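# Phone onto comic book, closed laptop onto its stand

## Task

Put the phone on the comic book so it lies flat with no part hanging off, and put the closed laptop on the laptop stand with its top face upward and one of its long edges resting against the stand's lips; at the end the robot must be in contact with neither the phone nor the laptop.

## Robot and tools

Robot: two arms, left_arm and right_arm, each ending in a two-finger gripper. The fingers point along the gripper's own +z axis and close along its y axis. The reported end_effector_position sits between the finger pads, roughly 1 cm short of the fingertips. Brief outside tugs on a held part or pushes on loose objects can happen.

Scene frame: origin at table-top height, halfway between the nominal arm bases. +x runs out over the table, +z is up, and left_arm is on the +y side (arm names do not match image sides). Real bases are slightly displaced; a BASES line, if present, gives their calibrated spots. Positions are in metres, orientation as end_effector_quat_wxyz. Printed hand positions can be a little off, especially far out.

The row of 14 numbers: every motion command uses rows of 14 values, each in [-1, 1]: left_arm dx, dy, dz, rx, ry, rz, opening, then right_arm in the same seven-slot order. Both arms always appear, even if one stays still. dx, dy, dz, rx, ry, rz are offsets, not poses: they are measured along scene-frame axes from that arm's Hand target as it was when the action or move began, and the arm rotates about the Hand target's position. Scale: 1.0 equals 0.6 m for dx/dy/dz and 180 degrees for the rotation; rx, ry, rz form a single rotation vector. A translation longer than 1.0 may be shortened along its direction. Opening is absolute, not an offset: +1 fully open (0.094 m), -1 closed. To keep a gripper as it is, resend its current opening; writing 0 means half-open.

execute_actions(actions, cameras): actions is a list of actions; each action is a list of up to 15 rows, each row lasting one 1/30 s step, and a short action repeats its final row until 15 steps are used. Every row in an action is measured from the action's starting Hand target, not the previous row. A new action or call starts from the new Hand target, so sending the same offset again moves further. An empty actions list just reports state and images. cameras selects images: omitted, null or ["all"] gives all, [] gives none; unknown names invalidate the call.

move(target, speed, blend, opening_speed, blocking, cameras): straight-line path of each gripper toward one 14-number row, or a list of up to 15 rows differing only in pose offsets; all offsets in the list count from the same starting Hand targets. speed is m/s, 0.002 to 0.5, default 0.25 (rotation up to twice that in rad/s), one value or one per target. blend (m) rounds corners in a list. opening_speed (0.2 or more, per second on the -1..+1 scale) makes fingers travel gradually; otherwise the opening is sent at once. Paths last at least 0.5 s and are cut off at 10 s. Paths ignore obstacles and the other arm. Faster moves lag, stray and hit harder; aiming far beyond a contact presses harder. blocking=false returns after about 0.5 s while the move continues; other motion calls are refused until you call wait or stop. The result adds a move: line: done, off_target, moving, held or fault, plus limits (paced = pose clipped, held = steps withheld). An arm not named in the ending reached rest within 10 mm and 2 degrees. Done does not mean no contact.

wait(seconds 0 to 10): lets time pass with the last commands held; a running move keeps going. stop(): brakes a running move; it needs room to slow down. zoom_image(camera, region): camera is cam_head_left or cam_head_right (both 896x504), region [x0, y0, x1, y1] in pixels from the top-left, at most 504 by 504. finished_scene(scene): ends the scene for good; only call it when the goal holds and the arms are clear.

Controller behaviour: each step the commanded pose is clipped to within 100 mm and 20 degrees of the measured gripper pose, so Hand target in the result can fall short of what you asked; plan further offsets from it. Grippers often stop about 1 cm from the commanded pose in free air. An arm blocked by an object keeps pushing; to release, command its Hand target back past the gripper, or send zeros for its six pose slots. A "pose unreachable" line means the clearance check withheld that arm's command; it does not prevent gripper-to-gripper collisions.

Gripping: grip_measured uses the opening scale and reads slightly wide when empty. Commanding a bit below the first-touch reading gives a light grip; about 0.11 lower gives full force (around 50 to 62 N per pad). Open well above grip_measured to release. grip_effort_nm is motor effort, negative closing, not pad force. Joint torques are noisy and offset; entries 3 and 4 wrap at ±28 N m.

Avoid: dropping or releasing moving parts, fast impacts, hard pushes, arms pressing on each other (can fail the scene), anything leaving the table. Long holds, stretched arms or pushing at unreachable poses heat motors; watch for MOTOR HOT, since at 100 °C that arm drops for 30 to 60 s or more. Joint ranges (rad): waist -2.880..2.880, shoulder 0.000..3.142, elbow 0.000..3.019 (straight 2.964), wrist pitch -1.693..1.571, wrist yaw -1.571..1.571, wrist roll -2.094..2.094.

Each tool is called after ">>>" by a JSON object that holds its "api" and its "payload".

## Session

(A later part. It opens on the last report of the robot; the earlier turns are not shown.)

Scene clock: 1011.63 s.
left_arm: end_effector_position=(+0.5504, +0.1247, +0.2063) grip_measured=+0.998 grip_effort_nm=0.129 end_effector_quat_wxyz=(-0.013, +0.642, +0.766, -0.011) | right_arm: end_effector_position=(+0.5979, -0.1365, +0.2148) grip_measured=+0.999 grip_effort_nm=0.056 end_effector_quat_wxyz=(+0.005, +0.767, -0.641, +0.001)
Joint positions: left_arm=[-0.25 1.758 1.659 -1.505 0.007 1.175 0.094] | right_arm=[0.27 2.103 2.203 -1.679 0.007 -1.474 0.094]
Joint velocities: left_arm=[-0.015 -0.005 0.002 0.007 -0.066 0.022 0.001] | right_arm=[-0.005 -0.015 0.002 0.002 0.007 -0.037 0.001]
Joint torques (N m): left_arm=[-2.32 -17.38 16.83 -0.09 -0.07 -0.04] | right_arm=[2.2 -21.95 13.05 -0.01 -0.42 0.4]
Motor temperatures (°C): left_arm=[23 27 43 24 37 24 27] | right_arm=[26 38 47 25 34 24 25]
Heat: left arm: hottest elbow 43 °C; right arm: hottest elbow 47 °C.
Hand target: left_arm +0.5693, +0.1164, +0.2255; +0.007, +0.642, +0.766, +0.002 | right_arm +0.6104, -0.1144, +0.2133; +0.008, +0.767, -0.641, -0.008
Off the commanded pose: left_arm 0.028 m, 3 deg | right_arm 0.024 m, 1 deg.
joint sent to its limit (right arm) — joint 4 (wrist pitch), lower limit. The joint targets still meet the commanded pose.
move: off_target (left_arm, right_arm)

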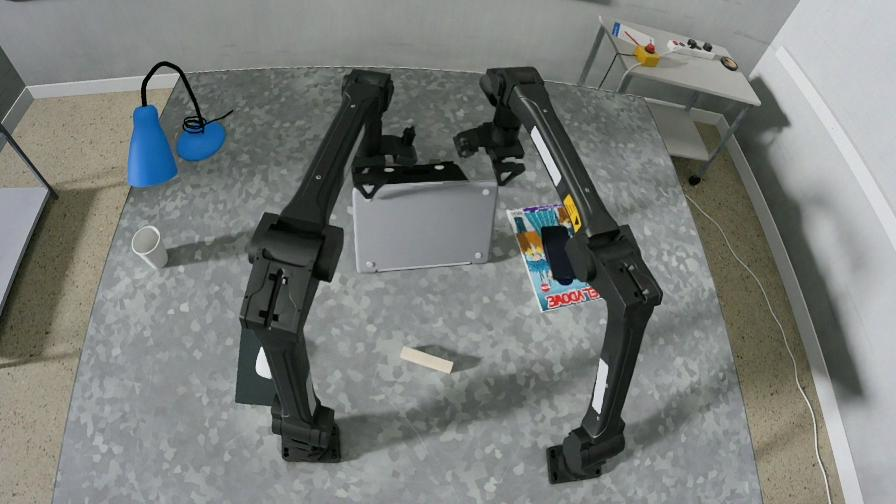

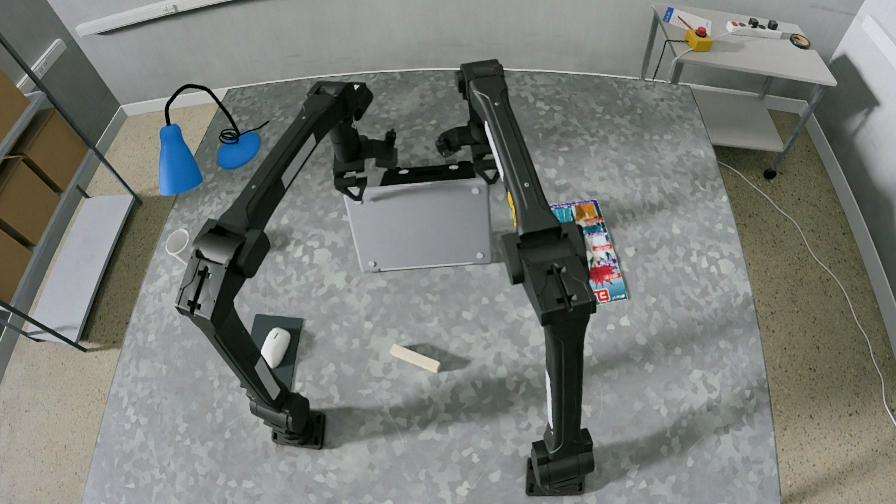

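>>> {"api": "move", "payload": {"target": [0.0, 0, -0.015, 0, 0, 0, 1, 0.0, 0.05, -0.03, 0, 0, 0, 1], "speed": 0.1}}

>>> {"api": "zoom_image", "payload": {"camera": "cam_head_left", "region": [260, 90, 600, 290]}}

>>> {"api": "zoom_image", "payload": {"camera": "cam_head_right", "region": [260, 90, 600, 290]}}

Scene clock: 1017.00 s.
left_arm: end_effector_position=(+0.5513, +0.1245, +0.2046) grip_measured=+0.998 grip_effort_nm=0.129 end_effector_quat_wxyz=(-0.014, +0.642, +0.766, -0.011) | right_arm: end_effector_position=(+0.5948, -0.0906, +0.1943) grip_measured=+0.999 grip_effort_nm=0.051 end_effector_quat_wxyz=(+0.011, +0.770, -0.638, -0.009)
Joint positions: left_arm=[-0.25 1.762 1.659 -1.503 0.006 1.174 0.094] | right_arm=[0.335 2.155 2.236 -1.679 -0.004 -1.417 0.094]
Joint velocities: left_arm=[-0.005 -0.005 -0.007 -0.007 0.007 -0.007 0.001] | right_arm=[-0.015 0.005 -0.017 0.002 -0.007 0.007 0]
Joint torques (N m): left_arm=[-1.85 -17.61 14.98 0.69 -0.04 -0.08] | right_arm=[0.56 -23.24 12.96 -0.08 -0.1 0.27]
Motor temperatures (°C): left_arm=[23 27 44 24 37 24 27] | right_arm=[26 39 47 25 33 24 25]
Heat: left arm: hottest elbow 44 °C; right arm: hottest elbow 47 °C.
Hand target: left_arm +0.5691, +0.1164, +0.2164; +0.007, +0.642, +0.766, +0.002 | right_arm +0.6105, -0.0845, +0.1948; +0.008, +0.767, -0.641, -0.008
Off the commanded pose: left_arm 0.023 m, 3 deg | right_arm 0.017 m, 1 deg.
joint sent to its limit (right arm) — joint 4 (wrist pitch), lower limit. The joint targets still meet the commanded pose.
move: off_target (left_arm, right_arm)

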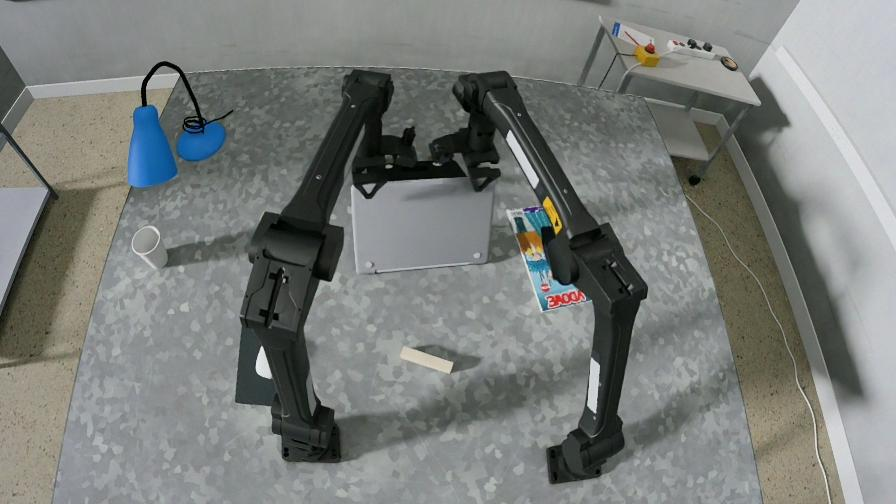

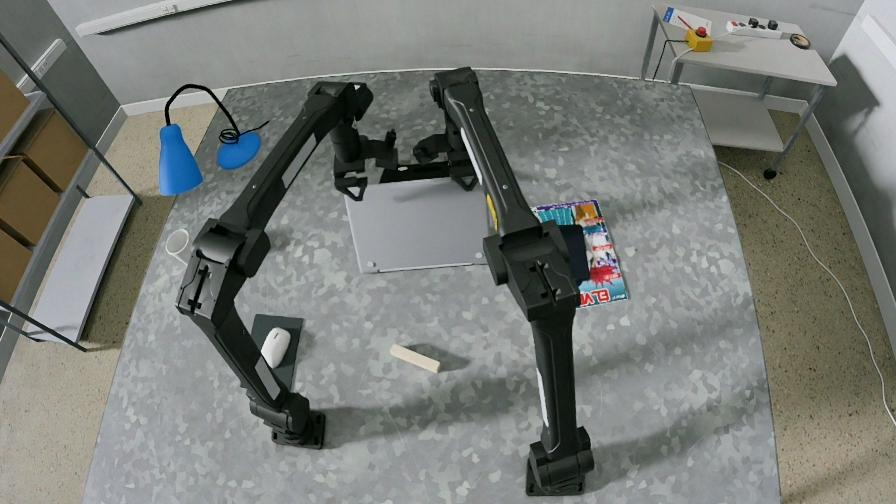

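Scaled by 1.482.

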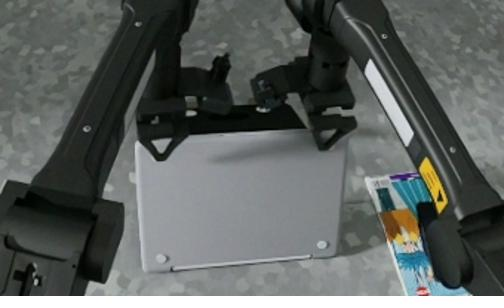

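Scaled by 1.482.

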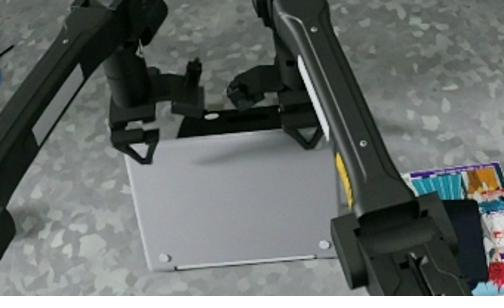

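>>> {"api": "move", "payload": {"target": [0.0, 0, -0.018, 0, 0, 0, 1, 0.0, 0, 0.0, 0, 0, 0, 1], "speed": 0.1, "cameras": []}}

>>> {"api": "move", "payload": {"target": [-0.15, 0, 0, 0, 0, 0, 1, -0.15, 0.0, 0.0, 0, 0, 0, 1], "speed": 0.06}}

>>> {"api": "zoom_image", "payload": {"camera": "cam_head_left", "region": [260, 90, 600, 290]}}

>>> {"api": "zoom_image", "payload": {"camera": "cam_head_right", "region": [260, 90, 600, 290]}}

Scene clock: 1026.37 s.
left_arm: end_effector_position=(+0.5580, +0.1230, +0.2025) grip_measured=+0.998 grip_effort_nm=0.129 end_effector_quat_wxyz=(-0.004, +0.642, +0.766, -0.005) | right_arm: end_effector_position=(+0.5948, -0.0906, +0.1943) grip_measured=+0.999 grip_effort_nm=0.046 end_effector_quat_wxyz=(+0.011, +0.770, -0.638, -0.009)
Joint positions: left_arm=[-0.25 1.766 1.659 -1.476 0.006 1.174 0.094] | right_arm=[0.335 2.155 2.236 -1.679 -0.004 -1.416 0.094]
Joint velocities: left_arm=[0.005 -0.005 -0.007 -0.007 -0.022 -0.081 0.002] | right_arm=[-0.024 -0.005 -0.002 -0.012 -0.081 -0.051 0]
Joint torques (N m): left_arm=[-2.32 -17.61 13 0.51 -0.11 -0.09] | right_arm=[0.62 -22.83 13 -0.09 -0.1 0.22]
Motor temperatures (°C): left_arm=[23 28 45 24 36 24 27] | right_arm=[26 40 47 25 33 24 25]
Heat: left arm: hottest elbow 45 °C; right arm: hottest elbow 47 °C.
Hand target: left_arm +0.5690, +0.1163, +0.2057; +0.007, +0.642, +0.766, +0.002 | right_arm +0.6105, -0.0845, +0.1948; +0.008, +0.767, -0.641, -0.008
Off the commanded pose: left_arm 0.013 m, 1 deg | right_arm 0.017 m, 1 deg.
joint sent to its limit (right arm) — joint 4 (wrist pitch), lower limit. The joint targets still meet the commanded pose.
move: off_target (left_arm, right_arm)
No camera images: "cameras" was empty.

Scene clock: 1028.40 s.
left_arm: end_effector_position=(+0.4876, +0.1250, +0.1961) grip_measured=+0.998 grip_effort_nm=0.115 end_effector_quat_wxyz=(-0.002, +0.639, +0.769, -0.003) | right_arm: end_effector_position=(+0.5257, -0.0889, +0.1861) grip_measured=+0.999 grip_effort_nm=0.051 end_effector_quat_wxyz=(+0.018, +0.766, -0.643, -0.012)
Joint positions: left_arm=[-0.279 1.586 1.411 -1.403 0.003 1.136 0.094] | right_arm=[0.376 1.956 1.892 -1.551 -0.005 -1.364 0.094]
Joint velocities: left_arm=[-0.015 0.005 -0.017 0.022 -0.095 -0.051 -0.001] | right_arm=[-0.005 0.005 -0.007 0.017 0.022 -0.007 0]
Joint torques (N m): left_arm=[-2.84 -18.61 8.91 0.39 -0.03 -0.06] | right_arm=[1.38 -24.47 7.27 0.44 -0.11 0.22]
Motor temperatures (°C): left_arm=[23 28 45 24 36 24 27] | right_arm=[26 40 46 25 33 24 25]
Heat: left arm: hottest elbow 45 °C; right arm: hottest elbow 46 °C.
Hand target: left_arm +0.4789, +0.1175, +0.2064; +0.007, +0.642, +0.766, +0.002 | right_arm +0.5204, -0.0834, +0.1952; +0.009, +0.767, -0.642, -0.008
Off the commanded pose: left_arm 0.016 m, 1 deg | right_arm 0.011 m, 1 deg.
move: off_target (left_arm, right_arm)

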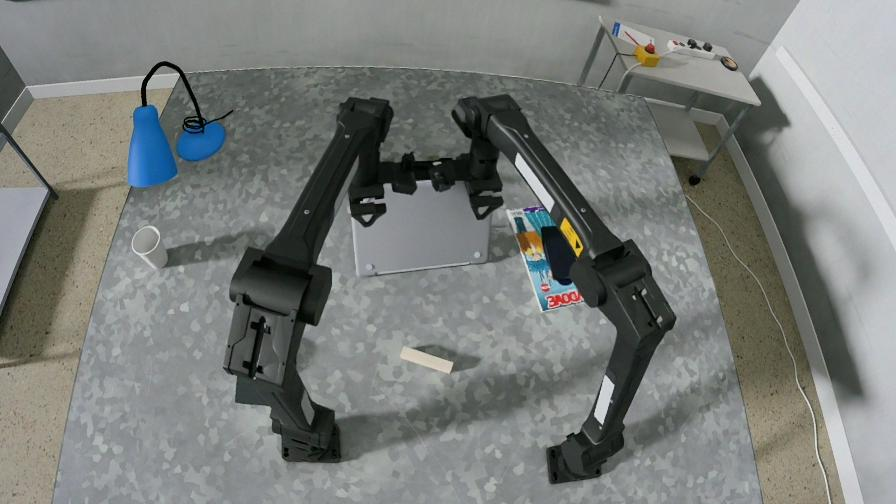

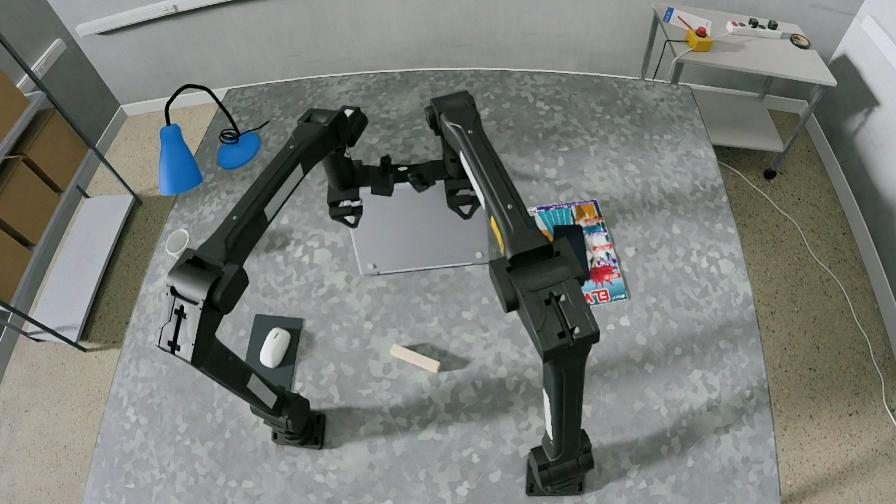

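Scaled by 1.482.

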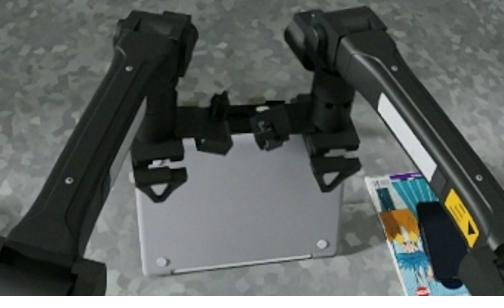

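Scaled by 1.482.

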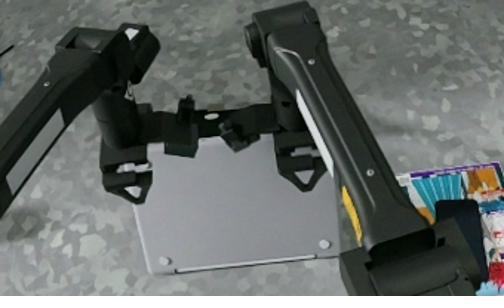

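>>> {"api": "move", "payload": {"target": [-0.08, 0, 0, 0, 0, 0, 1, -0.08, 0.0, 0.0, 0, 0, 0, 1], "speed": 0.06, "cameras": ["cam_head_left"]}}

>>> {"api": "zoom_image", "payload": {"camera": "cam_head_left", "region": [260, 90, 600, 290]}}

Scene clock: 1033.00 s.
left_arm: end_effector_position=(+0.4403, +0.1222, +0.2063) grip_measured=+0.998 grip_effort_nm=0.105 end_effector_quat_wxyz=(+0.008, +0.641, +0.767, +0.002) | right_arm: end_effector_position=(+0.4776, -0.0870, +0.1876) grip_measured=+0.999 grip_effort_nm=0.046 end_effector_quat_wxyz=(+0.018, +0.766, -0.642, -0.012)
Joint positions: left_arm=[-0.314 1.452 1.287 -1.39 0.003 1.107 0.094] | right_arm=[0.411 1.832 1.712 -1.495 -0.006 -1.33 0.094]
Joint velocities: left_arm=[-0.005 -0.005 0.017 0.012 -0.051 0.139 0.001] | right_arm=[0.005 0.005 0.002 0.007 -0.022 0.051 0.001]
Joint torques (N m): left_arm=[-2.67 -15.27 8.36 0.35 0 -0.13] | right_arm=[1.2 -23.12 7.09 0.35 -0.11 0.22]
Motor temperatures (°C): left_arm=[23 28 44 24 36 24 27] | right_arm=[26 41 46 25 33 24 25]
Heat: left arm: hottest elbow 44 °C; right arm: hottest elbow 46 °C.
Hand target: left_arm +0.4309, +0.1180, +0.2069; +0.007, +0.642, +0.766, +0.002 | right_arm +0.4722, -0.0828, +0.1953; +0.009, +0.767, -0.642, -0.009
Off the commanded pose: left_arm 0.011 m, 0 deg | right_arm 0.010 m, 1 deg.
move: off_target (left_arm)
Images, in order (width x height): cam_head_left 896x504.

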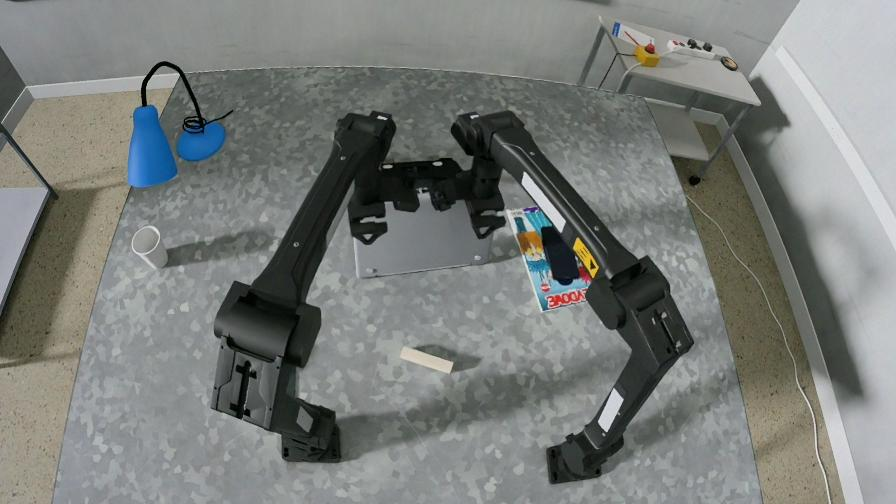

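Scaled by 1.482.

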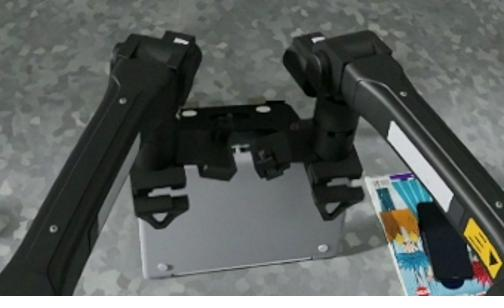

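>>> {"api": "move", "payload": {"target": [-0.01, 0, -0.02, 0, 0, 0, 0.2, -0.01, 0.0, 0.0, 0, 0, 0, 0.2], "speed": 0.06, "opening_speed": 0.8, "cameras": []}}

>>> {"api": "move", "payload": {"target": [0, 0, 0.0, 0, 0, 0, -0.7, 0.0, 0.0, 0.0, 0, 0, 0, -0.7], "opening_speed": 0.5, "cameras": ["cam_head_left"]}}

>>> {"api": "zoom_image", "payload": {"camera": "cam_head_left", "region": [260, 90, 600, 290]}}

Scene clock: 1037.30 s.
left_arm: end_effector_position=(+0.4301, +0.1235, +0.1908) grip_measured=+0.203 grip_effort_nm=-0.090 end_effector_quat_wxyz=(-0.001, +0.640, +0.769, -0.002) | right_arm: end_effector_position=(+0.4720, -0.0881, +0.1877) grip_measured=+0.202 grip_effort_nm=-0.081 end_effector_quat_wxyz=(+0.019, +0.765, -0.644, -0.012)
Joint positions: left_arm=[-0.317 1.446 1.24 -1.368 0.003 1.099 0.057] | right_arm=[0.414 1.817 1.691 -1.49 -0.006 -1.324 0.056]
Joint velocities: left_arm=[-0.015 0.005 -0.002 -0.022 0.037 -0.066 -0.001] | right_arm=[0.015 -0.005 -0.002 -0.007 0.022 0.066 0]
Joint torques (N m): left_arm=[-2.78 -15.21 9.06 0.58 0.02 -0.1] | right_arm=[1.49 -22.77 7.15 0.38 -0.12 0.21]
Motor temperatures (°C): left_arm=[23 28 43 24 36 24 27] | right_arm=[26 40 46 25 32 24 25]
Heat: left arm: hottest elbow 43 °C; right arm: hottest elbow 46 °C.
Hand target: left_arm +0.4247, +0.1180, +0.1949; +0.007, +0.642, +0.766, +0.002 | right_arm +0.4661, -0.0828, +0.1955; +0.009, +0.767, -0.642, -0.009
Off the commanded pose: left_arm 0.009 m, 1 deg | right_arm 0.011 m, 1 deg.
move: off_target (right_arm)
No camera images: "cameras" was empty.

Scene clock: 1039.53 s.
left_arm: end_effector_position=(+0.4311, +0.1231, +0.1908) grip_measured=-0.636 grip_effort_nm=-0.989 end_effector_quat_wxyz=(+0.000, +0.646, +0.763, +0.001) | right_arm: end_effector_position=(+0.4726, -0.0877, +0.1880) grip_measured=-0.661 grip_effort_nm=-1.028 end_effector_quat_wxyz=(+0.016, +0.767, -0.641, -0.011)
Joint positions: left_arm=[-0.319 1.446 1.24 -1.364 -0.001 1.114 0.017] | right_arm=[0.414 1.816 1.69 -1.485 -0.005 -1.33 0.016]
Joint velocities: left_arm=[0.015 0.015 0.012 0.007 -0.066 -0.095 -0.001] | right_arm=[0.005 -0.034 -0.012 0.007 -0.037 0.007 0]
Joint torques (N m): left_arm=[-2.14 -16.09 8.98 0.54 0.14 -0.26] | right_arm=[1.49 -22.71 7.24 0.18 -0.14 0.27]
Motor temperatures (°C): left_arm=[23 28 43 24 36 24 27] | right_arm=[26 40 45 25 32 24 25]
Heat: left arm: hottest elbow 43 °C; right arm: hottest elbow 45 °C.
Hand target: left_arm +0.4247, +0.1180, +0.1949; +0.007, +0.642, +0.766, +0.002 | right_arm +0.4662, -0.0827, +0.1956; +0.009, +0.767, -0.642, -0.008
Off the commanded pose: left_arm 0.009 m, 1 deg | right_arm 0.011 m, 1 deg.
move: off_target (right_arm)
Images, in order (width x height): cam_head_left 896x504.

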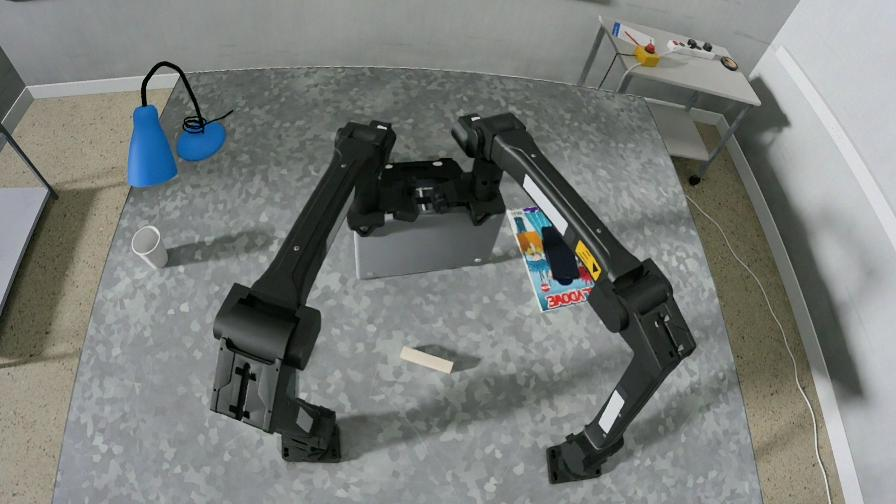

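Scaled by 1.482.

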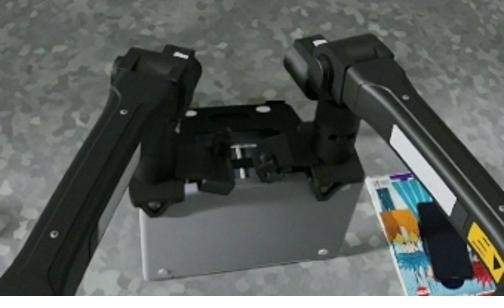

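>>> {"api": "move", "payload": {"target": [-0.05, 0, 0.15, 0, 0, 0, -0.75, -0.05, 0.0, 0.15, 0, 0, 0, -0.75], "speed": 0.06}}

>>> {"api": "zoom_image", "payload": {"camera": "cam_head_left", "region": [260, 90, 600, 290]}}

>>> {"api": "zoom_image", "payload": {"camera": "cam_head_right", "region": [260, 90, 600, 290]}}

Scene clock: 1050.13 s.
left_arm: end_effector_position=(+0.3778, +0.1285, +0.2250) grip_measured=-0.640 grip_effort_nm=-1.009 end_effector_quat_wxyz=(-0.053, +0.642, +0.764, -0.027) | right_arm: end_effector_position=(+0.4239, -0.0867, +0.2179) grip_measured=-0.662 grip_effort_nm=-1.043 end_effector_quat_wxyz=(+0.063, +0.773, -0.630, -0.044)
Joint positions: left_arm=[-0.342 1.372 1.251 -1.569 0.01 1.085 0.017] | right_arm=[0.448 1.764 1.69 -1.648 -0.027 -1.322 0.016]
Joint velocities: left_arm=[0.005 0.005 -0.002 -0.022 -0.022 -0.066 -0.001] | right_arm=[-0.005 -0.005 0.007 -0.007 0.022 0.066 0]
Joint torques (N m): left_arm=[-2.32 -16.5 20.14 -1.14 -0.21 -0.16] | right_arm=[0.97 -24.53 14.84 -1.17 0.45 0.43]
Motor temperatures (°C): left_arm=[23 28 42 24 35 24 27] | right_arm=[26 42 45 25 32 24 26]
Heat: left arm: hottest elbow 42 °C; right arm: hottest elbow 45 °C.
Hand target: left_arm +0.3961, +0.1188, +0.2852; +0.008, +0.642, +0.766, +0.002 | right_arm +0.4365, -0.0806, +0.2856; +0.009, +0.767, -0.642, -0.009
Off the commanded pose: left_arm 0.063 m, 8 deg | right_arm 0.069 m, 8 deg.
move: off_target (left_arm, right_arm)

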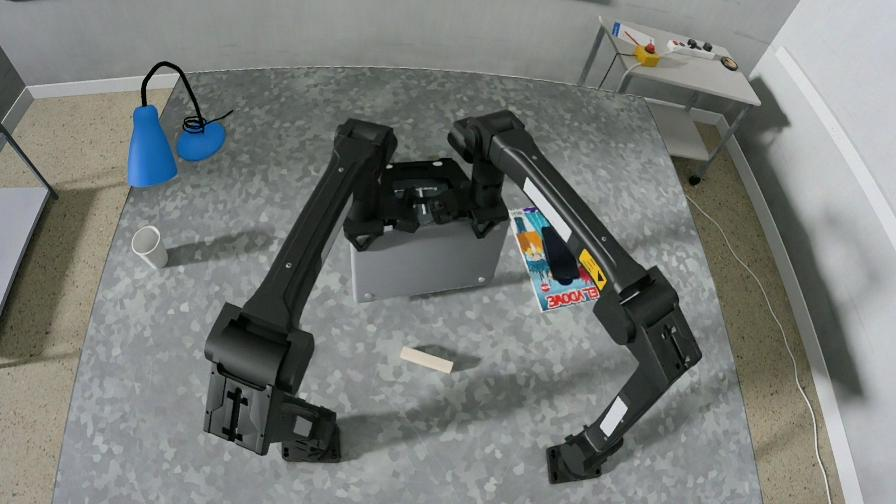

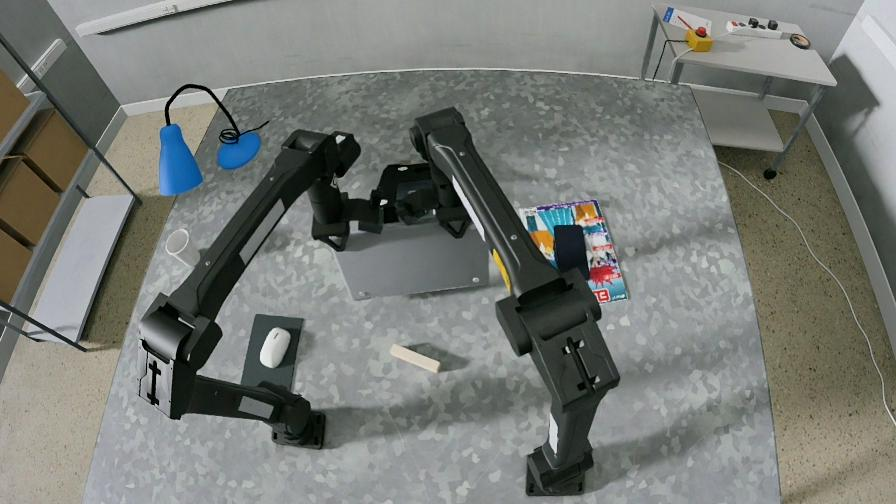

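Scaled by 1.482.

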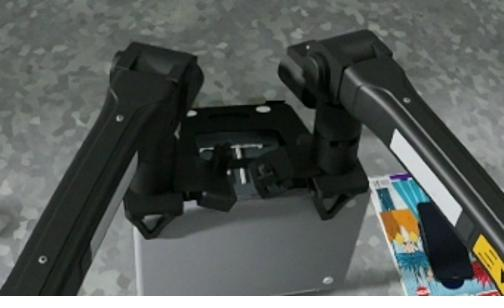

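Scaled by 1.482.

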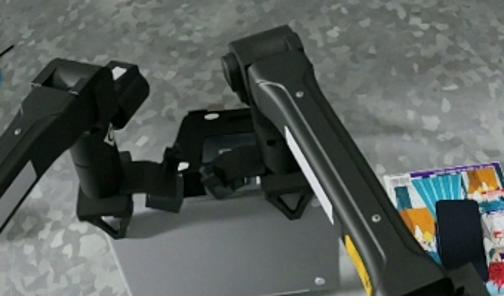

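>>> {"api": "move", "payload": {"target": [0, 0, 0.06, 0.01, -0.083, 0, -0.75, 0, 0.0, 0.06, 0.01, -0.083, 0, -0.75], "speed": 0.06}}

Scene clock: 1056.17 s.
left_arm: end_effector_position=(+0.3875, +0.1293, +0.2743) grip_measured=-0.641 grip_effort_nm=-1.009 end_effector_quat_wxyz=(+0.040, +0.635, +0.768, +0.071) | right_arm: end_effector_position=(+0.4391, -0.0819, +0.2758) grip_measured=-0.662 grip_effort_nm=-1.038 end_effector_quat_wxyz=(-0.035, +0.777, -0.626, +0.053)
Joint positions: left_arm=[-0.386 1.233 1.251 -1.467 -0.107 1.031 0.017] | right_arm=[0.475 1.632 1.673 -1.504 0.069 -1.309 0.016]
Joint velocities: left_arm=[-0.024 -0.015 0.007 -0.007 -0.095 -0.081 -0.002] | right_arm=[-0.005 -0.005 -0.012 0.002 0.007 0.007 0]
Joint torques (N m): left_arm=[-2.96 -15.03 16.87 0.99 -0.47 0.03] | right_arm=[1.55 -24.12 9.8 0.95 0.52 0.51]
Motor temperatures (°C): left_arm=[23 28 44 24 35 24 27] | right_arm=[26 42 46 25 32 24 26]
Heat: left arm: hottest elbow 44 °C; right arm: hottest elbow 46 °C.
Hand target: left_arm +0.3966, +0.1188, +0.3217; +0.098, +0.636, +0.759, +0.096 | right_arm +0.4365, -0.0801, +0.3221; -0.085, +0.763, -0.636, +0.082
Off the commanded pose: left_arm 0.049 m, 7 deg | right_arm 0.046 m, 7 deg.
move: off_target (left_arm, right_arm)

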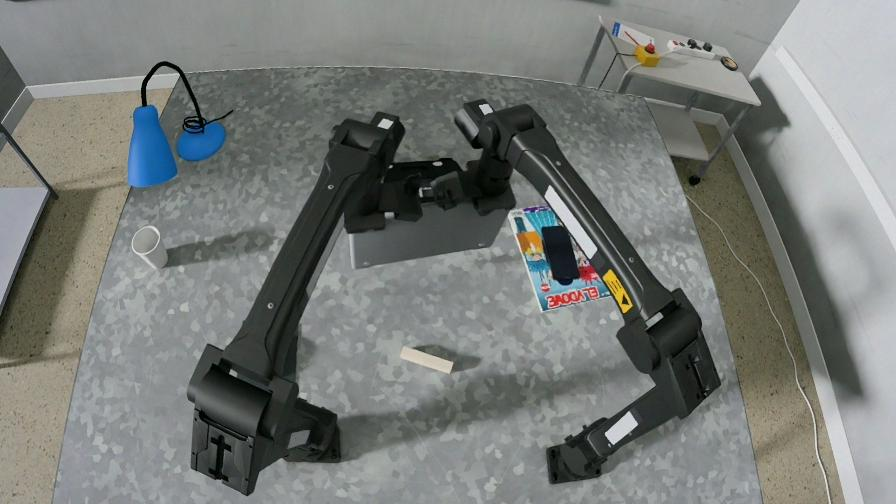

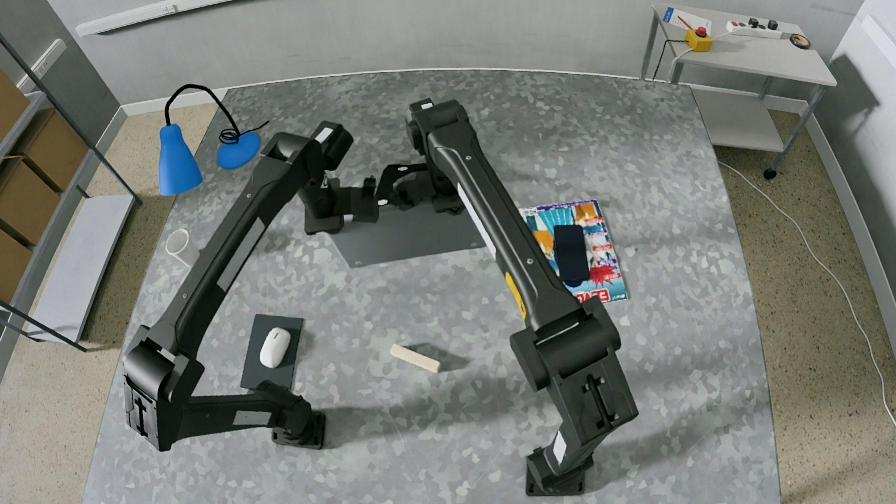

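>>> {"api": "move", "payload": {"target": [-0.08, 0, 0.1, 0.017, -0.11, 0, -0.75, -0.08, 0.0, 0.1, 0.017, -0.11, 0, -0.75], "speed": 0.06}}

Scene clock: 1062.23 s.
left_arm: end_effector_position=(+0.3476, +0.1274, +0.3506) grip_measured=-0.641 grip_effort_nm=-1.009 end_effector_quat_wxyz=(+0.153, +0.623, +0.738, +0.208) | right_arm: end_effector_position=(+0.3933, -0.0848, +0.3457) grip_measured=-0.664 grip_effort_nm=-1.038 end_effector_quat_wxyz=(-0.164, +0.743, -0.624, +0.177)
Joint positions: left_arm=[-0.555 0.98 1.204 -1.4 -0.352 0.947 0.017] | right_arm=[0.574 1.332 1.465 -1.274 0.239 -1.217 0.016]
Joint velocities: left_arm=[-0.015 -0.015 -0.002 0.002 0.066 0.066 -0.001] | right_arm=[-0.005 0.005 -0.012 0.007 0.022 -0.051 0.001]
Joint torques (N m): left_arm=[-2.96 -10.34 13.49 2.66 -0.68 -0.08] | right_arm=[2.14 -16.97 10.32 1.99 0.59 0.15]
Motor temperatures (°C): left_arm=[23 28 44 24 35 24 28] | right_arm=[26 42 46 25 32 24 26]
Heat: left arm: hottest elbow 44 °C; right arm: hottest elbow 46 °C.
Hand target: left_arm +0.3492, +0.1192, +0.3828; +0.213, +0.611, +0.729, +0.222 | right_arm +0.3882, -0.0784, +0.3827; -0.212, +0.736, -0.612, +0.197
Off the commanded pose: left_arm 0.032 m, 7 deg | right_arm 0.037 m, 6 deg.
move: off_target (left_arm, right_arm)

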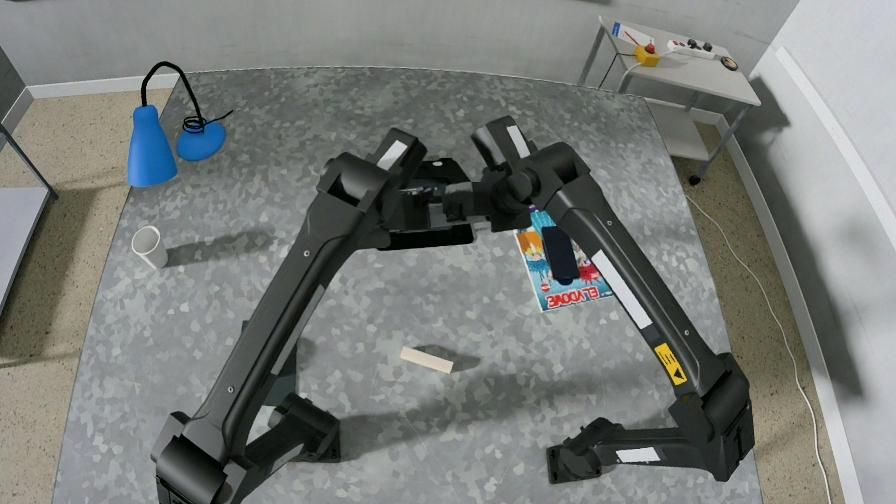

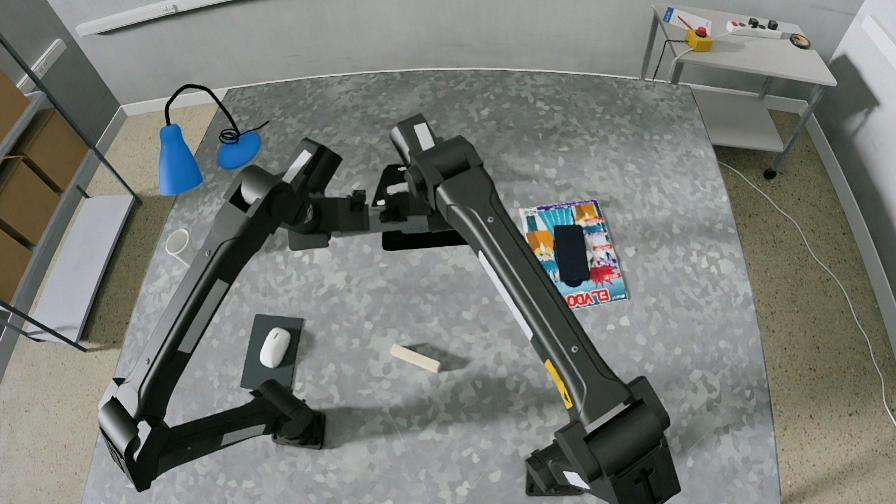

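>>> {"api": "move", "payload": {"target": [0.0, 0, 0.0, 0.017, -0.11, 0, -0.75, -0.0, 0.0, 0.0, 0.017, -0.11, 0, -0.75], "speed": 0.1}}

>>> {"api": "zoom_image", "payload": {"camera": "cam_head_left", "region": [300, 90, 600, 290]}}

>>> {"api": "zoom_image", "payload": {"camera": "cam_head_right", "region": [260, 90, 560, 290]}}

Scene clock: 1068.70 s.
left_arm: end_effector_position=(+0.3467, +0.1268, +0.3427) grip_measured=-0.642 grip_effort_nm=-1.009 end_effector_quat_wxyz=(+0.259, +0.587, +0.693, +0.329) | right_arm: end_effector_position=(+0.3924, -0.0851, +0.3388) grip_measured=-0.665 grip_effort_nm=-1.038 end_effector_quat_wxyz=(-0.284, +0.693, -0.599, +0.284)
Joint positions: left_arm=[-0.678 0.815 0.973 -1.072 -0.609 0.97 0.017] | right_arm=[0.631 1.163 1.176 -0.84 0.403 -1.239 0.016]
Joint velocities: left_arm=[-0.024 -0.015 0.007 -0.012 0.022 -0.022 -0.001] | right_arm=[-0.005 0.005 -0.002 -0.002 -0.022 0.007 -0.001]
Joint torques (N m): left_arm=[-3.31 -8.7 14.45 3.77 -1.12 0.2] | right_arm=[2.14 -15.21 10.92 2.61 0.68 -0.24]
Motor temperatures (°C): left_arm=[23 28 44 24 35 24 28] | right_arm=[26 42 46 25 31 24 26]
Heat: left arm: hottest elbow 44 °C; right arm: hottest elbow 46 °C.
Hand target: left_arm +0.3484, +0.1192, +0.3832; +0.320, +0.569, +0.676, +0.342 | right_arm +0.3878, -0.0784, +0.3831; -0.332, +0.686, -0.571, +0.306
Off the commanded pose: left_arm 0.041 m, 8 deg | right_arm 0.045 m, 7 deg.
move: off_target (left_arm, right_arm)

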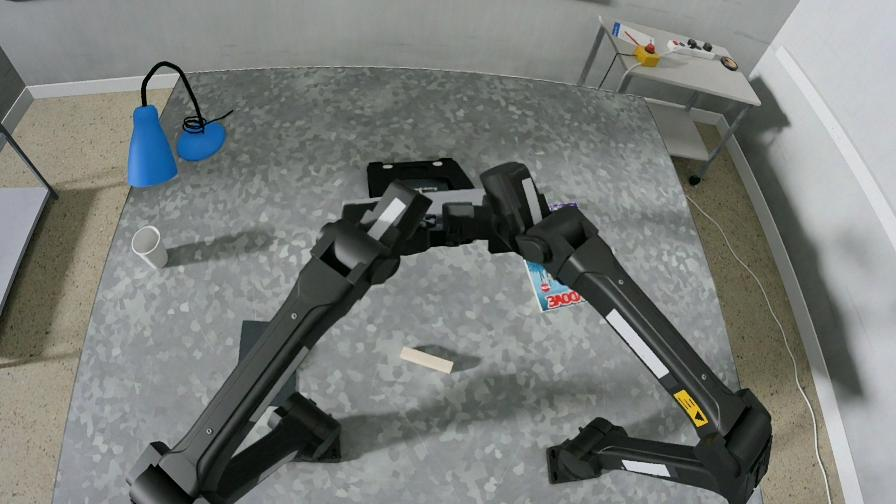

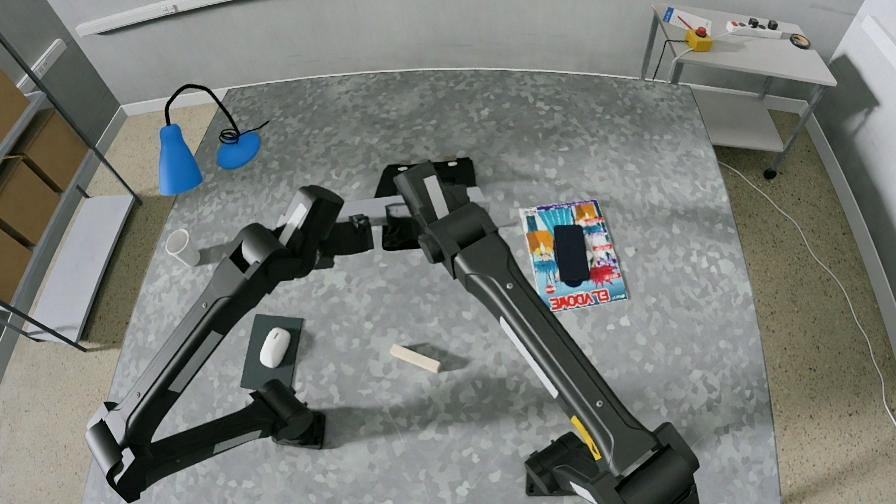

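Scaled by 1.680.

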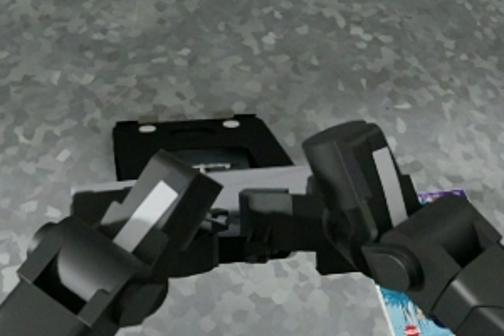

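Scaled by 1.680.

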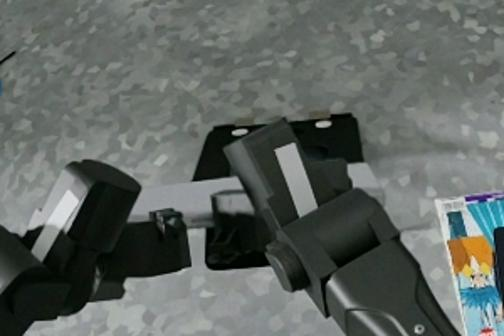

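>>> {"api": "move", "payload": {"target": [0.133, -0.053, -0.0, 0, 0.0, -0.005, -0.75, 0.133, -0.053, 0.0, 0.0, 0, -0.005, -0.75], "speed": 0.06}}

>>> {"api": "zoom_image", "payload": {"camera": "cam_head_left", "region": [300, 90, 600, 290]}}

>>> {"api": "zoom_image", "payload": {"camera": "cam_head_right", "region": [260, 90, 560, 290]}}

Scene clock: 1090.53 s.
left_arm: end_effector_position=(+0.3996, +0.0947, +0.3047) grip_measured=-0.642 grip_effort_nm=-1.009 end_effector_quat_wxyz=(+0.254, +0.598, +0.693, +0.312) | right_arm: end_effector_position=(+0.4431, -0.1183, +0.3064) grip_measured=-0.665 grip_effort_nm=-1.038 end_effector_quat_wxyz=(-0.267, +0.701, -0.604, +0.272)
Joint positions: left_arm=[-0.639 0.984 0.973 -0.903 -0.548 1.006 0.017] | right_arm=[0.482 1.248 1.176 -0.763 0.292 -1.346 0.016]
Joint velocities: left_arm=[0.005 -0.005 -0.002 0.027 0.007 0.081 0.001] | right_arm=[-0.024 0.005 -0.002 -0.017 0.007 -0.007 -0.001]
Joint torques (N m): left_arm=[-0.85 -9.29 22.01 3.12 -1.05 0.58] | right_arm=[-0.15 -14.68 16.44 2.74 0.19 -0.32]
Motor temperatures (°C): left_arm=[23 27 45 24 36 24 28] | right_arm=[26 39 45 25 31 24 27]
Heat: left arm: hottest elbow 45 °C; right arm: hottest elbow 45 °C.
Hand target: left_arm +0.4276, +0.0869, +0.3820; +0.323, +0.575, +0.671, +0.339 | right_arm +0.4676, -0.1119, +0.3832; -0.330, +0.681, -0.575, +0.309
Off the commanded pose: left_arm 0.084 m, 9 deg | right_arm 0.081 m, 9 deg.
move: off_target (left_arm, right_arm)

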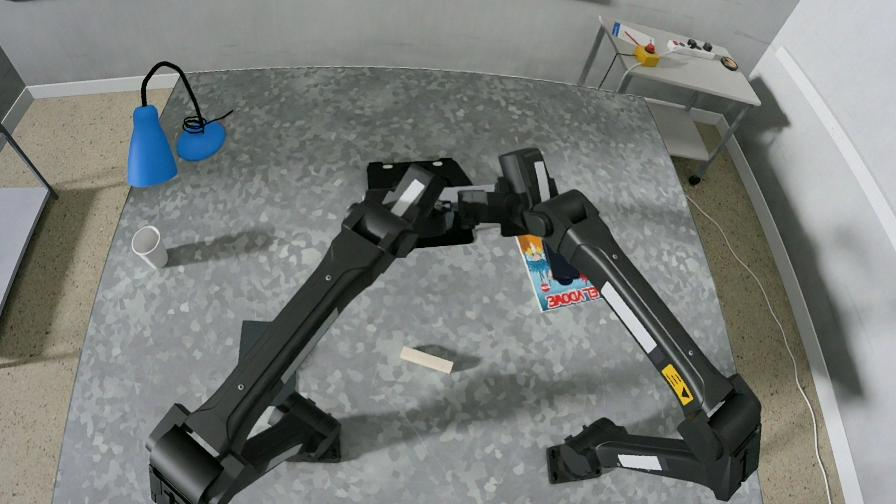

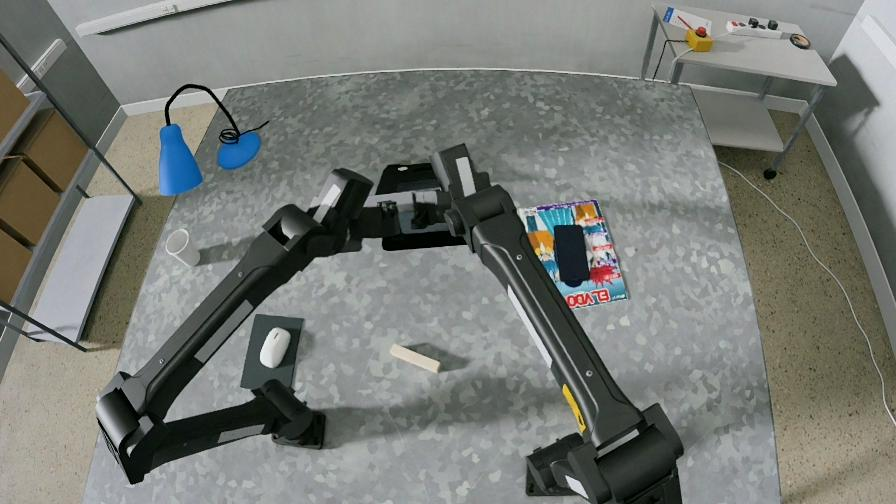

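Scaled by 1.680.

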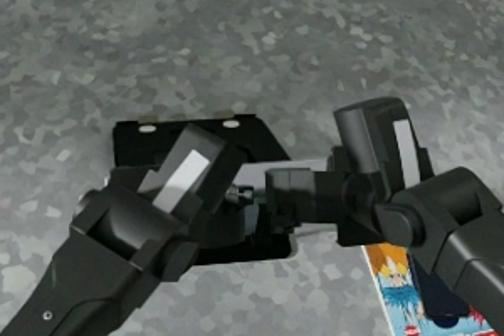

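Scaled by 1.680.

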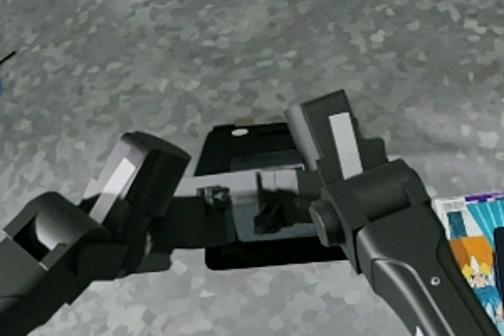

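>>> {"api": "move", "payload": {"target": [0.083, 0.0, 0.0, 0.004, -0.033, 0, -0.75, 0.083, 0.0, 0.0, 0.004, -0.033, 0, -0.75], "speed": 0.06}}

>>> {"api": "zoom_image", "payload": {"camera": "cam_head_left", "region": [300, 90, 600, 290]}}

>>> {"api": "zoom_image", "payload": {"camera": "cam_head_right", "region": [260, 90, 560, 290]}}

Scene clock: 1095.57 s.
left_arm: end_effector_position=(+0.4496, +0.0922, +0.3042) grip_measured=-0.642 grip_effort_nm=-1.009 end_effector_quat_wxyz=(+0.283, +0.593, +0.671, +0.344) | right_arm: end_effector_position=(+0.4895, -0.1207, +0.3021) grip_measured=-0.665 grip_effort_nm=-1.038 end_effector_quat_wxyz=(-0.304, +0.680, -0.596, +0.299)
Joint positions: left_arm=[-0.576 1.063 0.973 -0.693 -0.544 1.13 0.017] | right_arm=[0.435 1.317 1.176 -0.582 0.279 -1.388 0.016]
Joint velocities: left_arm=[-0.024 0.005 -0.012 -0.037 -0.007 -0.037 0] | right_arm=[0.005 0.005 -0.012 -0.002 -0.066 -0.037 0]
Joint torques (N m): left_arm=[0.26 -10.64 20.52 3.79 -0.73 0.43] | right_arm=[0.09 -15.62 16.8 2.85 0.08 -0.45]
Motor temperatures (°C): left_arm=[23 27 47 24 36 24 28] | right_arm=[26 39 46 25 31 24 27]
Heat: left arm: hottest elbow 47 °C; right arm: hottest elbow 46 °C.
Hand target: left_arm +0.4769, +0.0865, +0.3817; +0.354, +0.558, +0.652, +0.372 | right_arm +0.5174, -0.1130, +0.3831; -0.363, +0.663, -0.559, +0.341
Off the commanded pose: left_arm 0.083 m, 10 deg | right_arm 0.086 m, 10 deg.
move: off_target (left_arm, right_arm)

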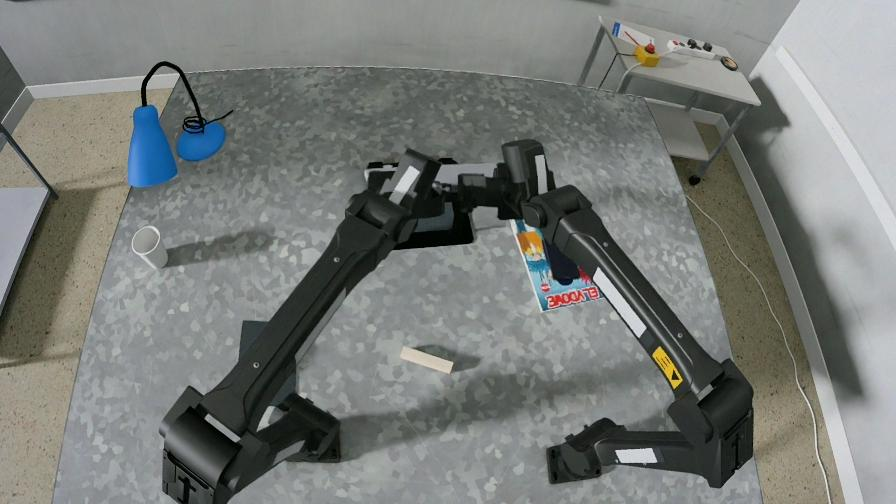

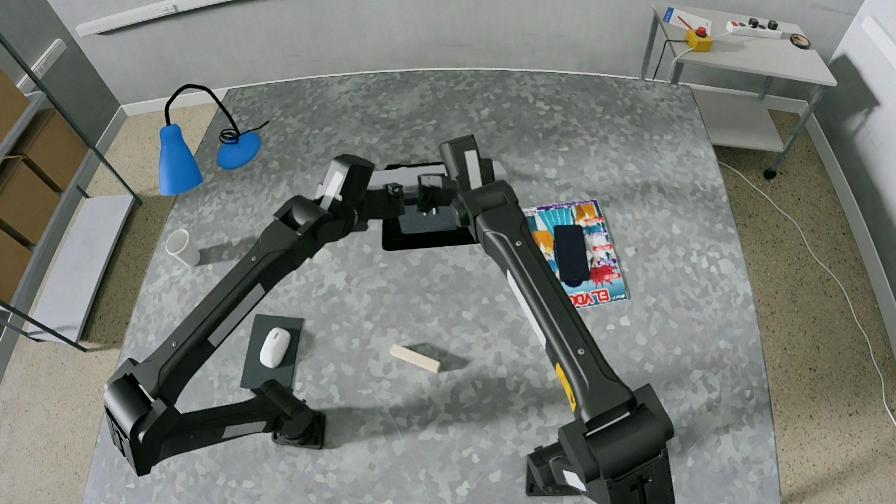

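Scaled by 1.680.

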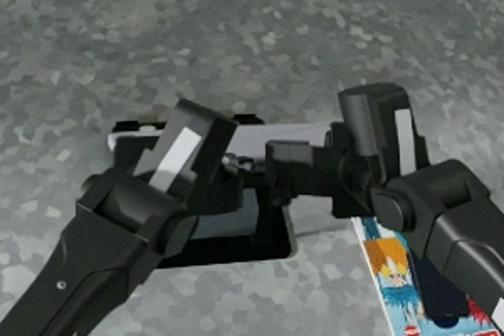

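Scaled by 1.680.

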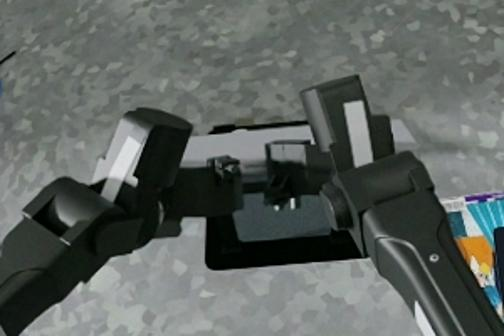

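>>> {"api": "zoom_image", "payload": {"camera": "cam_head_right", "region": [370, 150, 500, 260]}}

>>> {"api": "zoom_image", "payload": {"camera": "cam_head_left", "region": [370, 150, 500, 260]}}

Scaled by 3.877.

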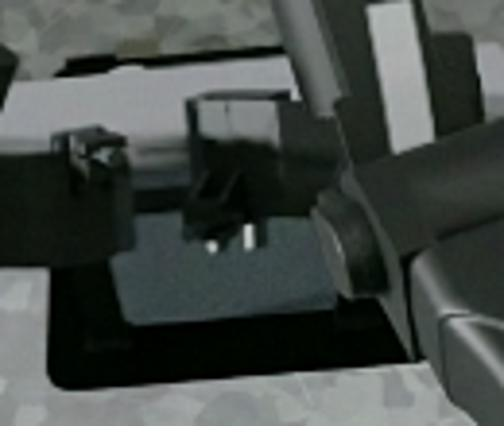

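Scaled by 3.877.

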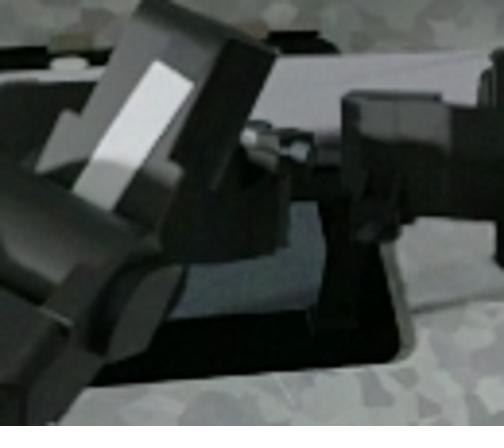

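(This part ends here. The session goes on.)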